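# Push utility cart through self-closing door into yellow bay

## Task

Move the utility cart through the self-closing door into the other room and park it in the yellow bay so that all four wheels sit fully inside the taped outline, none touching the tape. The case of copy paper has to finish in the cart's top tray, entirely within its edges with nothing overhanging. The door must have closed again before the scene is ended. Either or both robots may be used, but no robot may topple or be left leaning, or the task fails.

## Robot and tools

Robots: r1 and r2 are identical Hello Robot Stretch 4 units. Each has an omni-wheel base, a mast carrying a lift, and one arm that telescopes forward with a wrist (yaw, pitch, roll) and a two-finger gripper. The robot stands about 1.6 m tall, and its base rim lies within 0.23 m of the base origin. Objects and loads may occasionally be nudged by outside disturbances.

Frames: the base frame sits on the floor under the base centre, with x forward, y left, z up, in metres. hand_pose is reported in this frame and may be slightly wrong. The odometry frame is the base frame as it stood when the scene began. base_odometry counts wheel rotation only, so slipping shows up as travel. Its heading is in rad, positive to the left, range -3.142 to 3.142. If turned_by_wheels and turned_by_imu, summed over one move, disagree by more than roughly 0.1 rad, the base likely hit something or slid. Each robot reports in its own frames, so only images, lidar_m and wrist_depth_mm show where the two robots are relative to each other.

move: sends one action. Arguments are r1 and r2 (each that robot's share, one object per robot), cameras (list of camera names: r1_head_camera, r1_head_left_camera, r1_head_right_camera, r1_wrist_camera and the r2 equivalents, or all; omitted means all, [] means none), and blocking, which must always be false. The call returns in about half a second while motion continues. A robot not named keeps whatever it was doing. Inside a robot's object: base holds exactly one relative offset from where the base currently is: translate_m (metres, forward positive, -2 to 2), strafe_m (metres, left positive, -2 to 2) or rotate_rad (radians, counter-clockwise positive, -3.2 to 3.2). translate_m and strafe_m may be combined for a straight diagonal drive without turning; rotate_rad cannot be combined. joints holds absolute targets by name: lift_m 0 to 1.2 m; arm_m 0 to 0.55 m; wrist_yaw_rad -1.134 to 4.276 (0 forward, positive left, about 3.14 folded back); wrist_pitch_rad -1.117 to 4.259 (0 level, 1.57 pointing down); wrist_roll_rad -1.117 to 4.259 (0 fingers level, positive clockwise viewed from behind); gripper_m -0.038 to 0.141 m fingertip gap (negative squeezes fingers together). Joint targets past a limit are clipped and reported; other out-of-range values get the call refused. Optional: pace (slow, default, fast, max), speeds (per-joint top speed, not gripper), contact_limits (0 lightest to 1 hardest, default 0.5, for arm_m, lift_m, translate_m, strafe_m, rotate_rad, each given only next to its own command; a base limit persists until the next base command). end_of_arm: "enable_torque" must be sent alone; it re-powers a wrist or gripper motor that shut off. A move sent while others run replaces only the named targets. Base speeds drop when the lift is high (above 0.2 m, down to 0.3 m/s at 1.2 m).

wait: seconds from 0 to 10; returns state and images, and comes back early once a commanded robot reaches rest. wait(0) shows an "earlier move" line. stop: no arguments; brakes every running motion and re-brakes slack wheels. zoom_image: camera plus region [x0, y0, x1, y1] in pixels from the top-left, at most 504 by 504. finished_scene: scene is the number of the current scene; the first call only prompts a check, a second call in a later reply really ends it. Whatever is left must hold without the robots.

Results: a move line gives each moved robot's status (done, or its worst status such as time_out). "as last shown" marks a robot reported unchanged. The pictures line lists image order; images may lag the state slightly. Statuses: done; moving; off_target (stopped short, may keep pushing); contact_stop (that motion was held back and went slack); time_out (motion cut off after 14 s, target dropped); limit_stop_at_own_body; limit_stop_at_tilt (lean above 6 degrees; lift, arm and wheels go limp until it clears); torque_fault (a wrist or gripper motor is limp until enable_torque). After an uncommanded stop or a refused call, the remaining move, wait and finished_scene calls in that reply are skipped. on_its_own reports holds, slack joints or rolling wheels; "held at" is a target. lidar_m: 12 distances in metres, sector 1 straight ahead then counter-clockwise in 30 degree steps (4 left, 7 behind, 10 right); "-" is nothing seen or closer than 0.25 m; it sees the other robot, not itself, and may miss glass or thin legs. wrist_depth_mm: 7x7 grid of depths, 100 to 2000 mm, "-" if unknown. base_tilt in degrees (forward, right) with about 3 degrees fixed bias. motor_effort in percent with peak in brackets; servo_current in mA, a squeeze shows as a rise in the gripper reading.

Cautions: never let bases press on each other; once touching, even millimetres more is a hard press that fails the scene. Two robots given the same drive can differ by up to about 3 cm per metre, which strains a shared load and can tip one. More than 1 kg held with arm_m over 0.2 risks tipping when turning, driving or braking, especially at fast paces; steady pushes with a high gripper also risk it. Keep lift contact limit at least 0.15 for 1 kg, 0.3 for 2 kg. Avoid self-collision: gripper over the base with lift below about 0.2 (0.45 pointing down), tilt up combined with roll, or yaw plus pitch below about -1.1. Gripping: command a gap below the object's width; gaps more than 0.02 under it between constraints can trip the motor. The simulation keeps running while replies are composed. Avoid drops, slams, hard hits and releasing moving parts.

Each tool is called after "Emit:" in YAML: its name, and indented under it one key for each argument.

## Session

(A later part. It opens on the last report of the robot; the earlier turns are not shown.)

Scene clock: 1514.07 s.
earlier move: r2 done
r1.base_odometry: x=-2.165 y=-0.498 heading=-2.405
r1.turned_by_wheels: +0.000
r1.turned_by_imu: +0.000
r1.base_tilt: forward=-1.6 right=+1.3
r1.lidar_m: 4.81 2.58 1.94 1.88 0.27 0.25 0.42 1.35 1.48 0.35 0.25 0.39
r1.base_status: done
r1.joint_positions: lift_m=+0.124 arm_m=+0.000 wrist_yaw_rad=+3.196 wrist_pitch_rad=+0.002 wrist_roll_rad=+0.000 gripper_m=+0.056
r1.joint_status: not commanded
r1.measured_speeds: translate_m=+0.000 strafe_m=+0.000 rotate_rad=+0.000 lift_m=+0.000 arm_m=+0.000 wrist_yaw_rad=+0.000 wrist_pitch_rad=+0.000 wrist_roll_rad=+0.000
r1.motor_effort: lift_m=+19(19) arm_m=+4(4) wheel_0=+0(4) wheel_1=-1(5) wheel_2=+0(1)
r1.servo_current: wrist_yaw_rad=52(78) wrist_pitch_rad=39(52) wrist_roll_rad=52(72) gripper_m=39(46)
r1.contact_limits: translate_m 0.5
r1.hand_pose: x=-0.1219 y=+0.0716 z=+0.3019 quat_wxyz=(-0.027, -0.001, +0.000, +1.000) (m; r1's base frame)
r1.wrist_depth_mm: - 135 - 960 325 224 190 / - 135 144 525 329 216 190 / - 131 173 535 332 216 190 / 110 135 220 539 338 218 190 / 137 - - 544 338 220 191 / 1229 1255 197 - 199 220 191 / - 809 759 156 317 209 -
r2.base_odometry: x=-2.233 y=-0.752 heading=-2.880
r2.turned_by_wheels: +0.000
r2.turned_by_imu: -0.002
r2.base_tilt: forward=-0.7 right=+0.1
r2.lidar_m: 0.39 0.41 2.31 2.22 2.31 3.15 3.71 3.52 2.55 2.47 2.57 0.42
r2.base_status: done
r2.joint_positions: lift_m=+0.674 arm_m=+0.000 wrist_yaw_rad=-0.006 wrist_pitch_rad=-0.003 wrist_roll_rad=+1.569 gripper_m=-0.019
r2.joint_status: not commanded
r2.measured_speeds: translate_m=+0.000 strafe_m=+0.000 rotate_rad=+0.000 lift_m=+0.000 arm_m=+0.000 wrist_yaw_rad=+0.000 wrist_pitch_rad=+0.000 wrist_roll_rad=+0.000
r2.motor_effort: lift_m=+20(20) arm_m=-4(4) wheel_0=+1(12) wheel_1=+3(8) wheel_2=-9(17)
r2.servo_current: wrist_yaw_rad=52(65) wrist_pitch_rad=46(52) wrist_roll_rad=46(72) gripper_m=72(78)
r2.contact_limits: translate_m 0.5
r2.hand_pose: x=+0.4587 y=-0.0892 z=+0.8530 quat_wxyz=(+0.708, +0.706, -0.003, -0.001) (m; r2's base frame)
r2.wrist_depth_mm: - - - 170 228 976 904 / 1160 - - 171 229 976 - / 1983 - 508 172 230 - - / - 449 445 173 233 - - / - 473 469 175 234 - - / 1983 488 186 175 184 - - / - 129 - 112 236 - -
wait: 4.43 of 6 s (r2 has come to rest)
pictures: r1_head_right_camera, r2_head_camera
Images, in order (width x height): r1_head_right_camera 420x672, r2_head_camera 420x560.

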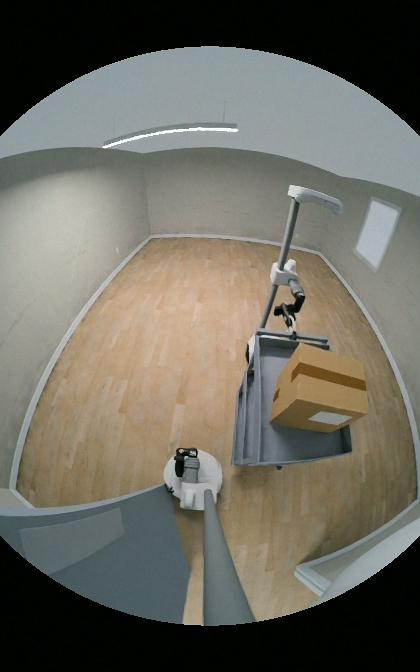

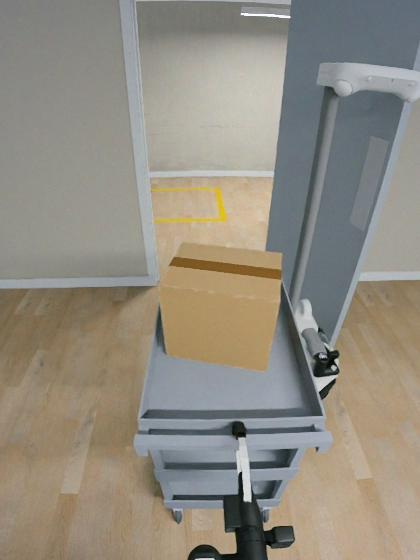

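Emit:
move:
  r2: {"base": {"translate_m": 0.35, "strafe_m": 0.015}, "pace": "slow", "contact_limits": {"translate_m": 0.4}}
  blocking: false
  cameras: []

Emit:
wait:
  seconds: 6
  cameras: ["r2_head_camera", "r1_head_right_camera"]

Emit:
zoom_image:
  camera: "r1_head_right_camera"
  region: [140, 400, 340, 600]

Scene clock: 1536.57 s.
move: r2 moving
r1.base_odometry: x=-2.165 y=-0.498 heading=-2.405
r1.turned_by_wheels: +0.000
r1.turned_by_imu: +0.000
r1.base_tilt: forward=-1.6 right=+1.3
r1.lidar_m: 4.80 2.61 1.96 1.91 0.25 0.25 0.43 1.35 1.46 0.31 0.25 0.37
r1.base_status: not commanded
r1.joint_positions: lift_m=+0.124 arm_m=+0.000 wrist_yaw_rad=+3.196 wrist_pitch_rad=+0.002 wrist_roll_rad=+0.000 gripper_m=+0.056
r1.joint_status: not commanded
r1.measured_speeds: translate_m=+0.000 strafe_m=+0.000 rotate_rad=+0.000 lift_m=+0.000 arm_m=+0.000 wrist_yaw_rad=+0.000 wrist_pitch_rad=+0.000 wrist_roll_rad=+0.000
r1.motor_effort: lift_m=+19(19) arm_m=+4(4) wheel_0=-1(1) wheel_1=-1(1) wheel_2=+0(0)
r1.servo_current: wrist_yaw_rad=59(65) wrist_pitch_rad=39(46) wrist_roll_rad=26(52) gripper_m=39(46)
r1.contact_limits: translate_m 0.5
r1.hand_pose: x=-0.1219 y=+0.0716 z=+0.3019 quat_wxyz=(-0.027, -0.001, +0.000, +1.000) (m; r1's base frame)
r1.wrist_depth_mm: - 135 - 960 325 224 190 / - 135 144 530 330 216 190 / - 132 172 530 332 216 190 / 110 136 220 539 334 218 190 / 137 - - 549 338 219 190 / 1229 1205 196 - 199 220 191 / - 809 759 156 315 208 -
r2.base_odometry: x=-2.245 y=-0.756 heading=-2.880
r2.turned_by_wheels: +0.000
r2.turned_by_imu: +0.000
r2.base_tilt: forward=-0.7 right=+0.1
r2.lidar_m: 0.39 0.41 2.32 2.20 2.31 3.16 3.74 3.56 2.55 2.47 2.59 0.44
r2.base_status: translate_m moving; strafe_m moving
r2.joint_positions: lift_m=+0.674 arm_m=+0.000 wrist_yaw_rad=-0.006 wrist_pitch_rad=-0.003 wrist_roll_rad=+1.569 gripper_m=-0.019
r2.joint_status: not commanded
r2.measured_speeds: translate_m=+0.048 strafe_m=+0.002 rotate_rad=+0.002 lift_m=+0.000 arm_m=+0.000 wrist_yaw_rad=+0.000 wrist_pitch_rad=+0.000 wrist_roll_rad=+0.000
r2.motor_effort: lift_m=+20(20) arm_m=-4(4) wheel_0=+5(6) wheel_1=+9(9) wheel_2=-15(15)
r2.servo_current: wrist_yaw_rad=52(59) wrist_pitch_rad=39(46) wrist_roll_rad=39(59) gripper_m=72(78)
r2.contact_limits: translate_m 0.4
r2.hand_pose: x=+0.4587 y=-0.0892 z=+0.8530 quat_wxyz=(+0.708, +0.706, -0.003, -0.001) (m; r2's base frame)
r2.wrist_depth_mm: - - - 170 228 960 904 / 1078 - - 170 231 946 - / 1921 - 517 172 230 - - / 1921 449 445 173 233 - - / - 477 462 174 233 - - / 1983 484 187 175 185 - - / - 138 - 112 236 - -
pictures: none
No camera images: "cameras" was empty.

Scene clock: 1540.83 s.
earlier move: r2 done
r1.base_odometry: x=-2.165 y=-0.498 heading=-2.405
r1.turned_by_wheels: +0.000
r1.turned_by_imu: +0.000
r1.base_tilt: forward=-1.6 right=+1.3
r1.lidar_m: 4.80 2.60 1.96 1.89 0.29 0.25 0.46 0.34 0.25 0.25 0.25 0.42
r1.base_status: not commanded
r1.joint_positions: lift_m=+0.124 arm_m=+0.000 wrist_yaw_rad=+3.196 wrist_pitch_rad=+0.002 wrist_roll_rad=+0.000 gripper_m=+0.056
r1.joint_status: not commanded
r1.measured_speeds: translate_m=+0.000 strafe_m=+0.000 rotate_rad=+0.000 lift_m=+0.000 arm_m=+0.000 wrist_yaw_rad=+0.000 wrist_pitch_rad=+0.000 wrist_roll_rad=+0.000
r1.motor_effort: lift_m=+19(19) arm_m=+4(4) wheel_0=-1(2) wheel_1=-1(1) wheel_2=+0(0)
r1.servo_current: wrist_yaw_rad=65(72) wrist_pitch_rad=39(52) wrist_roll_rad=46(65) gripper_m=39(46)
r1.contact_limits: translate_m 0.5
r1.hand_pose: x=-0.1219 y=+0.0716 z=+0.3019 quat_wxyz=(-0.027, -0.001, +0.000, +1.000) (m; r1's base frame)
r1.wrist_depth_mm: - 135 - 946 324 224 190 / - 135 144 525 327 216 190 / - 131 172 530 332 217 190 / 110 135 220 539 336 218 191 / 137 - - 549 338 220 190 / 1255 1229 197 - 199 220 191 / - 820 759 156 317 208 -
r2.base_odometry: x=-2.567 y=-0.857 heading=-2.880
r2.turned_by_wheels: +0.000
r2.turned_by_imu: -0.001
r2.base_tilt: forward=-0.7 right=+0.1
r2.lidar_m: 0.37 0.42 2.31 2.21 2.28 3.17 4.10 3.58 2.58 2.48 0.85 0.43
r2.base_status: done
r2.joint_positions: lift_m=+0.674 arm_m=+0.000 wrist_yaw_rad=-0.006 wrist_pitch_rad=-0.003 wrist_roll_rad=+1.569 gripper_m=-0.019
r2.joint_status: not commanded
r2.measured_speeds: translate_m=+0.000 strafe_m=+0.000 rotate_rad=+0.000 lift_m=+0.000 arm_m=+0.000 wrist_yaw_rad=+0.000 wrist_pitch_rad=+0.000 wrist_roll_rad=+0.000
r2.motor_effort: lift_m=+20(20) arm_m=-4(4) wheel_0=+0(6) wheel_1=+4(9) wheel_2=-9(16)
r2.servo_current: wrist_yaw_rad=59(72) wrist_pitch_rad=46(46) wrist_roll_rad=52(65) gripper_m=65(85)
r2.contact_limits: translate_m 0.4
r2.hand_pose: x=+0.4587 y=-0.0892 z=+0.8530 quat_wxyz=(+0.708, +0.706, -0.003, -0.001) (m; r2's base frame)
r2.wrist_depth_mm: - - - 165 221 - 676 / - - - 167 225 - - / 1661 - 433 169 228 - - / 1661 459 445 171 229 - - / 1708 - 469 173 234 - - / 1618 488 187 175 185 - - / - 129 - 112 238 - 544
wait: 4.27 of 6 s (r2 has come to rest)
pictures: r1_head_right_camera, r2_head_camera
Images, in order (width x height): r1_head_right_camera 420x672, r2_head_camera 420x560.

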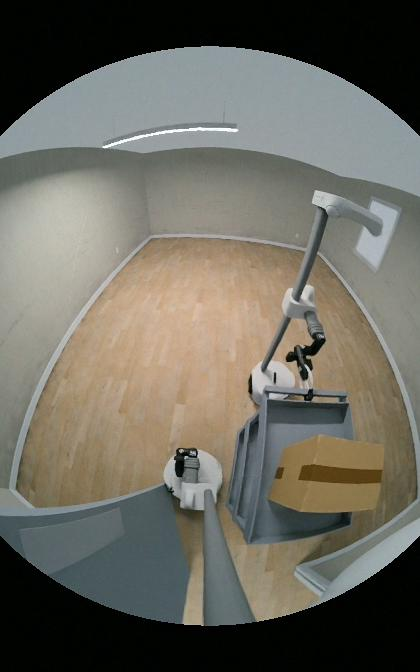

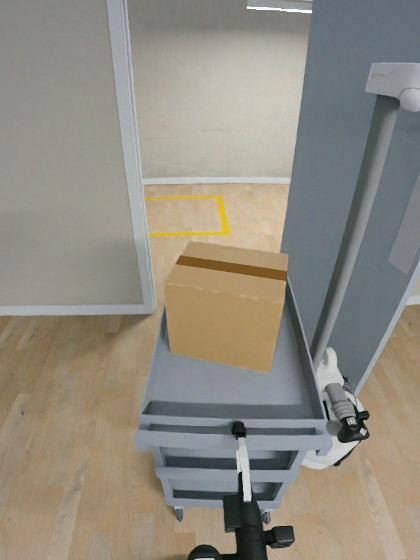

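Scaled by 2.520 from the camera's 420x672 image, which has a finer 600x960 frame.

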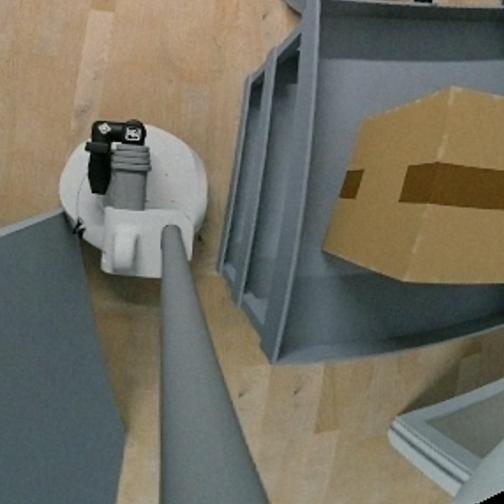

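Emit:
move:
  r2: {"base": {"translate_m": 0.39, "strafe_m": -0.04}, "pace": "slow", "contact_limits": {"translate_m": 0.4}}
  blocking: false
  cameras: []

Emit:
wait:
  seconds: 6
  cameras: ["r2_head_camera", "r1_head_right_camera"]

Scene clock: 1554.10 s.
move: r2 moving
r1.base_odometry: x=-2.165 y=-0.498 heading=-2.405
r1.turned_by_wheels: +0.000
r1.turned_by_imu: +0.000
r1.base_tilt: forward=-1.6 right=+1.3
r1.lidar_m: 4.79 2.60 1.94 1.90 0.26 0.25 0.45 0.33 0.25 0.25 0.25 0.43
r1.base_status: not commanded
r1.joint_positions: lift_m=+0.124 arm_m=+0.000 wrist_yaw_rad=+3.196 wrist_pitch_rad=+0.002 wrist_roll_rad=+0.000 gripper_m=+0.056
r1.joint_status: not commanded
r1.measured_speeds: translate_m=+0.000 strafe_m=+0.000 rotate_rad=+0.000 lift_m=+0.000 arm_m=+0.000 wrist_yaw_rad=+0.000 wrist_pitch_rad=+0.000 wrist_roll_rad=+0.000
r1.motor_effort: lift_m=+19(19) arm_m=+4(4) wheel_0=-1(1) wheel_1=-1(1) wheel_2=+0(0)
r1.servo_current: wrist_yaw_rad=59(59) wrist_pitch_rad=39(46) wrist_roll_rad=59(72) gripper_m=39(46)
r1.contact_limits: translate_m 0.5
r1.hand_pose: x=-0.1219 y=+0.0716 z=+0.3019 quat_wxyz=(-0.027, -0.001, +0.000, +1.000) (m; r1's base frame)
r1.wrist_depth_mm: - 135 - 960 325 224 189 / - 135 144 525 329 216 190 / - 132 172 535 332 216 190 / 110 136 220 539 338 218 190 / 137 - - 544 336 219 191 / 1229 1229 197 - 198 220 191 / - 809 759 156 317 208 -
r2.base_odometry: x=-2.580 y=-0.859 heading=-2.881
r2.turned_by_wheels: +0.000
r2.turned_by_imu: +0.000
r2.base_tilt: forward=-0.7 right=+0.1
r2.lidar_m: 0.40 0.44 2.26 2.20 2.28 3.14 4.12 3.56 2.62 2.49 0.86 0.42
r2.base_status: translate_m moving; strafe_m moving
r2.joint_positions: lift_m=+0.674 arm_m=+0.000 wrist_yaw_rad=-0.006 wrist_pitch_rad=-0.003 wrist_roll_rad=+1.569 gripper_m=-0.019
r2.joint_status: not commanded
r2.measured_speeds: translate_m=+0.047 strafe_m=-0.005 rotate_rad=-0.002 lift_m=+0.000 arm_m=+0.000 wrist_yaw_rad=+0.000 wrist_pitch_rad=+0.000 wrist_roll_rad=+0.000
r2.motor_effort: lift_m=+20(20) arm_m=-3(4) wheel_0=+6(6) wheel_1=+6(7) wheel_2=-14(15)
r2.servo_current: wrist_yaw_rad=65(65) wrist_pitch_rad=33(46) wrist_roll_rad=52(59) gripper_m=72(78)
r2.contact_limits: translate_m 0.4
r2.hand_pose: x=+0.4587 y=-0.0892 z=+0.8530 quat_wxyz=(+0.708, +0.706, -0.003, -0.001) (m; r2's base frame)
r2.wrist_depth_mm: - - - 164 220 - 634 / - - - 167 224 - - / 1708 - 430 169 226 - - / 1708 455 445 171 229 - - / 1661 - 469 173 232 - - / 1661 488 187 175 184 - - / - 129 - 112 238 - 544
pictures: none
No camera images: "cameras" was empty.

Scene clock: 1558.80 s.
earlier move: r2 done
r1.base_odometry: x=-2.165 y=-0.498 heading=-2.405
r1.turned_by_wheels: +0.000
r1.turned_by_imu: +0.000
r1.base_tilt: forward=-1.6 right=+1.3
r1.lidar_m: 4.80 2.57 1.95 1.87 0.25 0.25 0.44 0.33 0.25 0.25 0.43 0.55
r1.base_status: not commanded
r1.joint_positions: lift_m=+0.124 arm_m=+0.000 wrist_yaw_rad=+3.196 wrist_pitch_rad=+0.002 wrist_roll_rad=+0.000 gripper_m=+0.056
r1.joint_status: not commanded
r1.measured_speeds: translate_m=+0.000 strafe_m=+0.000 rotate_rad=+0.000 lift_m=+0.000 arm_m=+0.000 wrist_yaw_rad=+0.000 wrist_pitch_rad=+0.000 wrist_roll_rad=+0.000
r1.motor_effort: lift_m=+19(19) arm_m=+4(4) wheel_0=-1(2) wheel_1=-1(1) wheel_2=+0(0)
r1.servo_current: wrist_yaw_rad=52(72) wrist_pitch_rad=52(52) wrist_roll_rad=59(72) gripper_m=46(46)
r1.contact_limits: translate_m 0.5
r1.hand_pose: x=-0.1219 y=+0.0716 z=+0.3019 quat_wxyz=(-0.027, -0.001, +0.000, +1.000) (m; r1's base frame)
r1.wrist_depth_mm: - 135 - 946 325 224 189 / - 135 144 525 329 216 190 / - 132 173 530 334 216 190 / 110 136 220 539 336 218 190 / 137 - - 549 338 220 190 / - 1025 197 - 199 220 191 / - 661 759 156 317 209 -
r2.base_odometry: x=-2.954 y=-0.919 heading=-2.880
r2.turned_by_wheels: +0.001
r2.turned_by_imu: +0.003
r2.base_tilt: forward=-0.7 right=+0.0
r2.lidar_m: 0.39 0.42 2.02 2.24 2.35 3.20 - 3.51 2.52 2.43 0.47 0.42
r2.base_status: done
r2.joint_positions: lift_m=+0.674 arm_m=+0.000 wrist_yaw_rad=+0.002 wrist_pitch_rad=-0.003 wrist_roll_rad=+1.569 gripper_m=-0.019
r2.joint_status: not commanded
r2.measured_speeds: translate_m=+0.000 strafe_m=+0.000 rotate_rad=+0.000 lift_m=+0.000 arm_m=+0.000 wrist_yaw_rad=+0.000 wrist_pitch_rad=+0.000 wrist_roll_rad=+0.000
r2.motor_effort: lift_m=+20(20) arm_m=-3(4) wheel_0=+6(15) wheel_1=+6(8) wheel_2=-8(15)
r2.servo_current: wrist_yaw_rad=39(65) wrist_pitch_rad=39(46) wrist_roll_rad=26(59) gripper_m=78(85)
r2.contact_limits: translate_m 0.4
r2.hand_pose: x=+0.4595 y=-0.0869 z=+0.8530 quat_wxyz=(+0.708, +0.706, +0.000, +0.002) (m; r2's base frame)
r2.wrist_depth_mm: - - - 165 221 - - / - - - 167 224 - - / - - 445 168 227 - - / - 455 442 171 229 - - / - - 466 173 233 - - / - - 187 176 183 - - / - 129 - 112 238 - 554
wait: 4.70 of 6 s (r2 has come to rest)
pictures: r1_head_right_camera, r2_head_camera
Images, in order (width x height): r1_head_right_camera 420x672, r2_head_camera 420x560.

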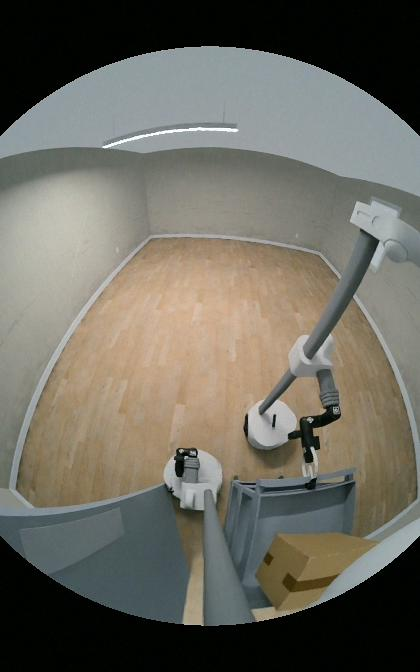

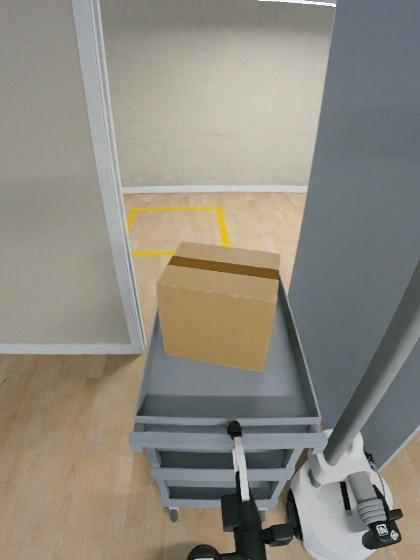

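Emit:
move:
  blocking: false
  cameras: ["r2_head_camera", "r1_head_right_camera"]

Scene clock: 1585.73 s.
r1.base_odometry: x=-2.165 y=-0.498 heading=-2.405
r1.turned_by_wheels: +0.000
r1.turned_by_imu: +0.000
r1.base_tilt: forward=-1.6 right=+1.3
r1.lidar_m: 4.80 2.58 1.93 1.89 0.26 0.25 0.47 0.34 0.25 0.25 0.42 0.56
r1.base_status: not commanded
r1.joint_positions: lift_m=+0.124 arm_m=+0.000 wrist_yaw_rad=+3.196 wrist_pitch_rad=+0.002 wrist_roll_rad=+0.000 gripper_m=+0.056
r1.joint_status: not commanded
r1.measured_speeds: translate_m=+0.000 strafe_m=+0.000 rotate_rad=+0.000 lift_m=+0.000 arm_m=+0.000 wrist_yaw_rad=+0.000 wrist_pitch_rad=+0.000 wrist_roll_rad=+0.000
r1.motor_effort: lift_m=+19(19) arm_m=+4(4) wheel_0=-1(2) wheel_1=-1(1) wheel_2=+0(0)
r1.servo_current: wrist_yaw_rad=39(72) wrist_pitch_rad=46(52) wrist_roll_rad=52(72) gripper_m=39(46)
r1.contact_limits: translate_m 0.5
r1.hand_pose: x=-0.1219 y=+0.0716 z=+0.3019 quat_wxyz=(-0.027, -0.001, +0.000, +1.000) (m; r1's base frame)
r1.wrist_depth_mm: - 135 - 960 325 224 190 / - 135 144 525 329 216 189 / - 132 172 530 332 217 190 / 110 136 220 539 336 217 190 / 137 - - 544 336 220 190 / - 1025 196 - 198 220 191 / - 654 759 156 317 208 -
r2.base_odometry: x=-2.954 y=-0.919 heading=-2.880
r2.turned_by_wheels: +0.000
r2.turned_by_imu: +0.000
r2.base_tilt: forward=-0.7 right=+0.0
r2.lidar_m: 0.38 0.42 2.02 2.24 2.33 3.24 - 3.53 2.54 2.45 0.48 0.42
r2.base_status: done
r2.joint_positions: lift_m=+0.674 arm_m=+0.000 wrist_yaw_rad=+0.002 wrist_pitch_rad=-0.003 wrist_roll_rad=+1.569 gripper_m=-0.019
r2.joint_status: not commanded
r2.measured_speeds: translate_m=+0.000 strafe_m=+0.000 rotate_rad=+0.000 lift_m=+0.000 arm_m=+0.000 wrist_yaw_rad=+0.000 wrist_pitch_rad=+0.000 wrist_roll_rad=+0.000
r2.motor_effort: lift_m=+20(20) arm_m=-3(4) wheel_0=+7(15) wheel_1=+5(8) wheel_2=-8(15)
r2.servo_current: wrist_yaw_rad=52(65) wrist_pitch_rad=39(46) wrist_roll_rad=52(59) gripper_m=78(85)
r2.contact_limits: translate_m 0.4
r2.hand_pose: x=+0.4595 y=-0.0869 z=+0.8530 quat_wxyz=(+0.708, +0.706, +0.000, +0.002) (m; r2's base frame)
r2.wrist_depth_mm: - - - 164 221 - - / - - - 167 224 - - / - - 439 169 226 - - / - 459 445 172 229 - - / - - 462 173 233 - - / - - 187 175 183 - - / - 129 - 112 238 - 549
pictures: r1_head_right_camera, r2_head_camera
Images, in order (width x height): r1_head_right_camera 420x672, r2_head_camera 420x560.

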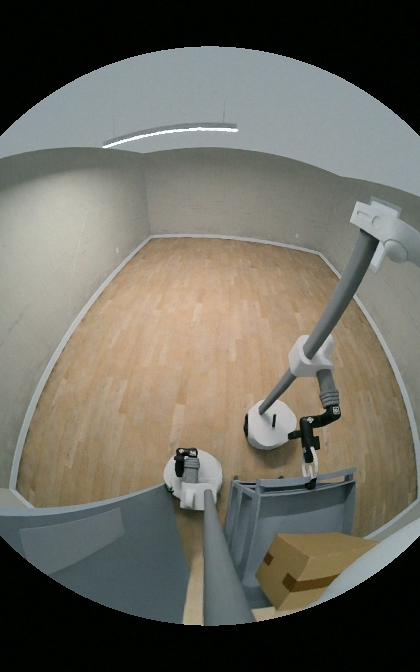

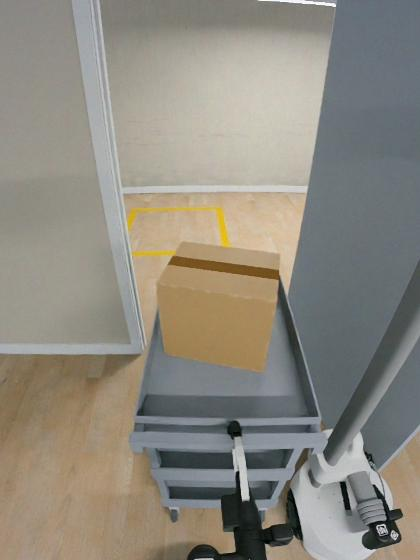

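Emit:
move:
  blocking: false
  cameras: []
  r2: {"base": {"translate_m": 0.3, "strafe_m": -0.015}, "pace": "slow", "contact_limits": {"translate_m": 0.4}}

Emit:
wait:
  seconds: 6
  cameras: ["r2_head_camera", "r1_head_right_camera"]

Scene clock: 1602.63 s.
move: r2 moving
r1.base_odometry: x=-2.165 y=-0.498 heading=-2.405
r1.turned_by_wheels: +0.000
r1.turned_by_imu: +0.000
r1.base_tilt: forward=-1.6 right=+1.3
r1.lidar_m: 4.79 2.62 1.94 1.89 0.26 0.25 0.42 0.32 0.25 0.25 0.42 0.55
r1.base_status: not commanded
r1.joint_positions: lift_m=+0.124 arm_m=+0.000 wrist_yaw_rad=+3.196 wrist_pitch_rad=+0.002 wrist_roll_rad=+0.000 gripper_m=+0.056
r1.joint_status: not commanded
r1.measured_speeds: translate_m=+0.000 strafe_m=+0.000 rotate_rad=+0.000 lift_m=+0.000 arm_m=+0.000 wrist_yaw_rad=+0.000 wrist_pitch_rad=+0.000 wrist_roll_rad=+0.000
r1.motor_effort: lift_m=+19(19) arm_m=+4(4) wheel_0=-1(1) wheel_1=-1(1) wheel_2=+0(0)
r1.servo_current: wrist_yaw_rad=59(65) wrist_pitch_rad=46(46) wrist_roll_rad=46(59) gripper_m=39(46)
r1.contact_limits: translate_m 0.5
r1.hand_pose: x=-0.1219 y=+0.0716 z=+0.3019 quat_wxyz=(-0.027, -0.001, +0.000, +1.000) (m; r1's base frame)
r1.wrist_depth_mm: - 135 - 976 325 224 190 / - 135 144 525 329 216 190 / - 132 172 530 332 216 190 / 110 136 220 539 336 217 190 / 137 - - 544 338 220 191 / - - 196 - 199 219 191 / - 676 759 156 317 209 -
r2.base_odometry: x=-2.966 y=-0.922 heading=-2.880
r2.turned_by_wheels: +0.000
r2.turned_by_imu: +0.001
r2.base_tilt: forward=-0.7 right=+0.1
r2.lidar_m: 0.38 0.40 2.02 2.24 2.31 3.22 - 3.49 2.56 2.46 0.47 0.41
r2.base_status: translate_m moving; strafe_m moving
r2.joint_positions: lift_m=+0.674 arm_m=+0.000 wrist_yaw_rad=+0.002 wrist_pitch_rad=-0.003 wrist_roll_rad=+1.569 gripper_m=-0.019
r2.joint_status: not commanded
r2.measured_speeds: translate_m=+0.048 strafe_m=-0.002 rotate_rad=+0.000 lift_m=+0.000 arm_m=+0.000 wrist_yaw_rad=+0.000 wrist_pitch_rad=+0.000 wrist_roll_rad=+0.000
r2.motor_effort: lift_m=+20(20) arm_m=-3(4) wheel_0=+10(10) wheel_1=+5(9) wheel_2=-11(13)
r2.servo_current: wrist_yaw_rad=39(52) wrist_pitch_rad=33(46) wrist_roll_rad=59(59) gripper_m=72(78)
r2.contact_limits: translate_m 0.4
r2.hand_pose: x=+0.4595 y=-0.0869 z=+0.8530 quat_wxyz=(+0.708, +0.706, +0.000, +0.002) (m; r2's base frame)
r2.wrist_depth_mm: - - - 165 223 - - / - - - 167 224 - - / - - 459 169 226 - - / - 455 442 171 229 - - / - - 462 173 234 - - / - - 187 175 183 - - / - 137 - 112 238 - 559
pictures: none
No camera images: "cameras" was empty.

Scene clock: 1606.40 s.
earlier move: r2 done
r1.base_odometry: x=-2.165 y=-0.498 heading=-2.405
r1.turned_by_wheels: +0.000
r1.turned_by_imu: +0.000
r1.base_tilt: forward=-1.5 right=+1.3
r1.lidar_m: 4.81 2.60 1.96 1.87 0.25 0.25 0.45 0.35 0.38 0.35 0.35 4.21
r1.base_status: not commanded
r1.joint_positions: lift_m=+0.124 arm_m=+0.000 wrist_yaw_rad=+3.196 wrist_pitch_rad=+0.002 wrist_roll_rad=+0.000 gripper_m=+0.056
r1.joint_status: not commanded
r1.measured_speeds: translate_m=+0.000 strafe_m=+0.000 rotate_rad=+0.000 lift_m=+0.000 arm_m=+0.000 wrist_yaw_rad=+0.000 wrist_pitch_rad=+0.000 wrist_roll_rad=+0.000
r1.motor_effort: lift_m=+19(19) arm_m=+4(4) wheel_0=-1(2) wheel_1=-1(1) wheel_2=+0(0)
r1.servo_current: wrist_yaw_rad=52(72) wrist_pitch_rad=46(52) wrist_roll_rad=59(65) gripper_m=46(52)
r1.contact_limits: translate_m 0.5
r1.hand_pose: x=-0.1219 y=+0.0716 z=+0.3019 quat_wxyz=(-0.027, -0.001, +0.000, +1.000) (m; r1's base frame)
r1.wrist_depth_mm: - 135 - 946 325 224 189 / - 135 144 525 329 216 190 / - 132 172 530 332 216 190 / 110 135 220 544 336 218 191 / 137 - - 544 338 220 191 / - - 195 - 198 220 191 / - 759 759 156 317 209 -
r2.base_odometry: x=-3.248 y=-0.982 heading=-2.880
r2.turned_by_wheels: -0.001
r2.turned_by_imu: -0.001
r2.base_tilt: forward=-0.7 right=+0.0
r2.lidar_m: 0.38 0.39 1.58 2.25 2.35 3.23 - 3.51 2.54 0.34 0.36 0.42
r2.base_status: done
r2.joint_positions: lift_m=+0.674 arm_m=+0.000 wrist_yaw_rad=-0.002 wrist_pitch_rad=-0.003 wrist_roll_rad=+1.569 gripper_m=-0.019
r2.joint_status: not commanded
r2.measured_speeds: translate_m=+0.000 strafe_m=+0.000 rotate_rad=+0.000 lift_m=+0.000 arm_m=+0.000 wrist_yaw_rad=+0.000 wrist_pitch_rad=+0.000 wrist_roll_rad=+0.000
r2.motor_effort: lift_m=+20(20) arm_m=-3(4) wheel_0=+1(12) wheel_1=+3(9) wheel_2=-9(14)
r2.servo_current: wrist_yaw_rad=59(59) wrist_pitch_rad=39(46) wrist_roll_rad=39(59) gripper_m=72(78)
r2.contact_limits: translate_m 0.4
r2.hand_pose: x=+0.4591 y=-0.0881 z=+0.8530 quat_wxyz=(+0.708, +0.706, -0.002, +0.000) (m; r2's base frame)
r2.wrist_depth_mm: - - - 179 237 1499 - / - - - 179 239 1808 - / - - - 177 236 - - / - 452 449 177 236 - - / - - 459 176 236 - - / - - 187 176 185 - - / - 1078 - 112 233 - -
wait: 3.77 of 6 s (r2 has come to rest)
pictures: r1_head_right_camera, r2_head_camera
Images, in order (width x height): r1_head_right_camera 420x672, r2_head_camera 420x560.

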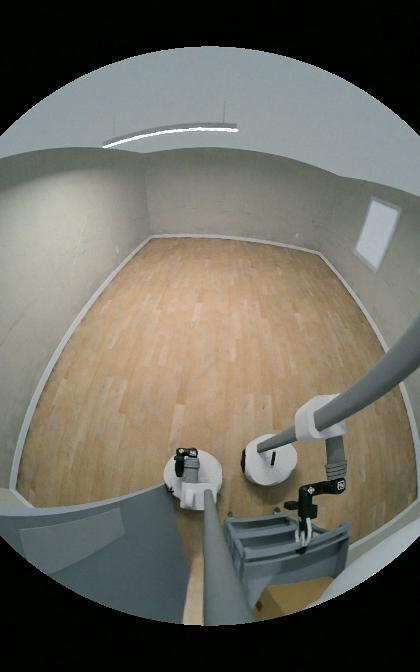

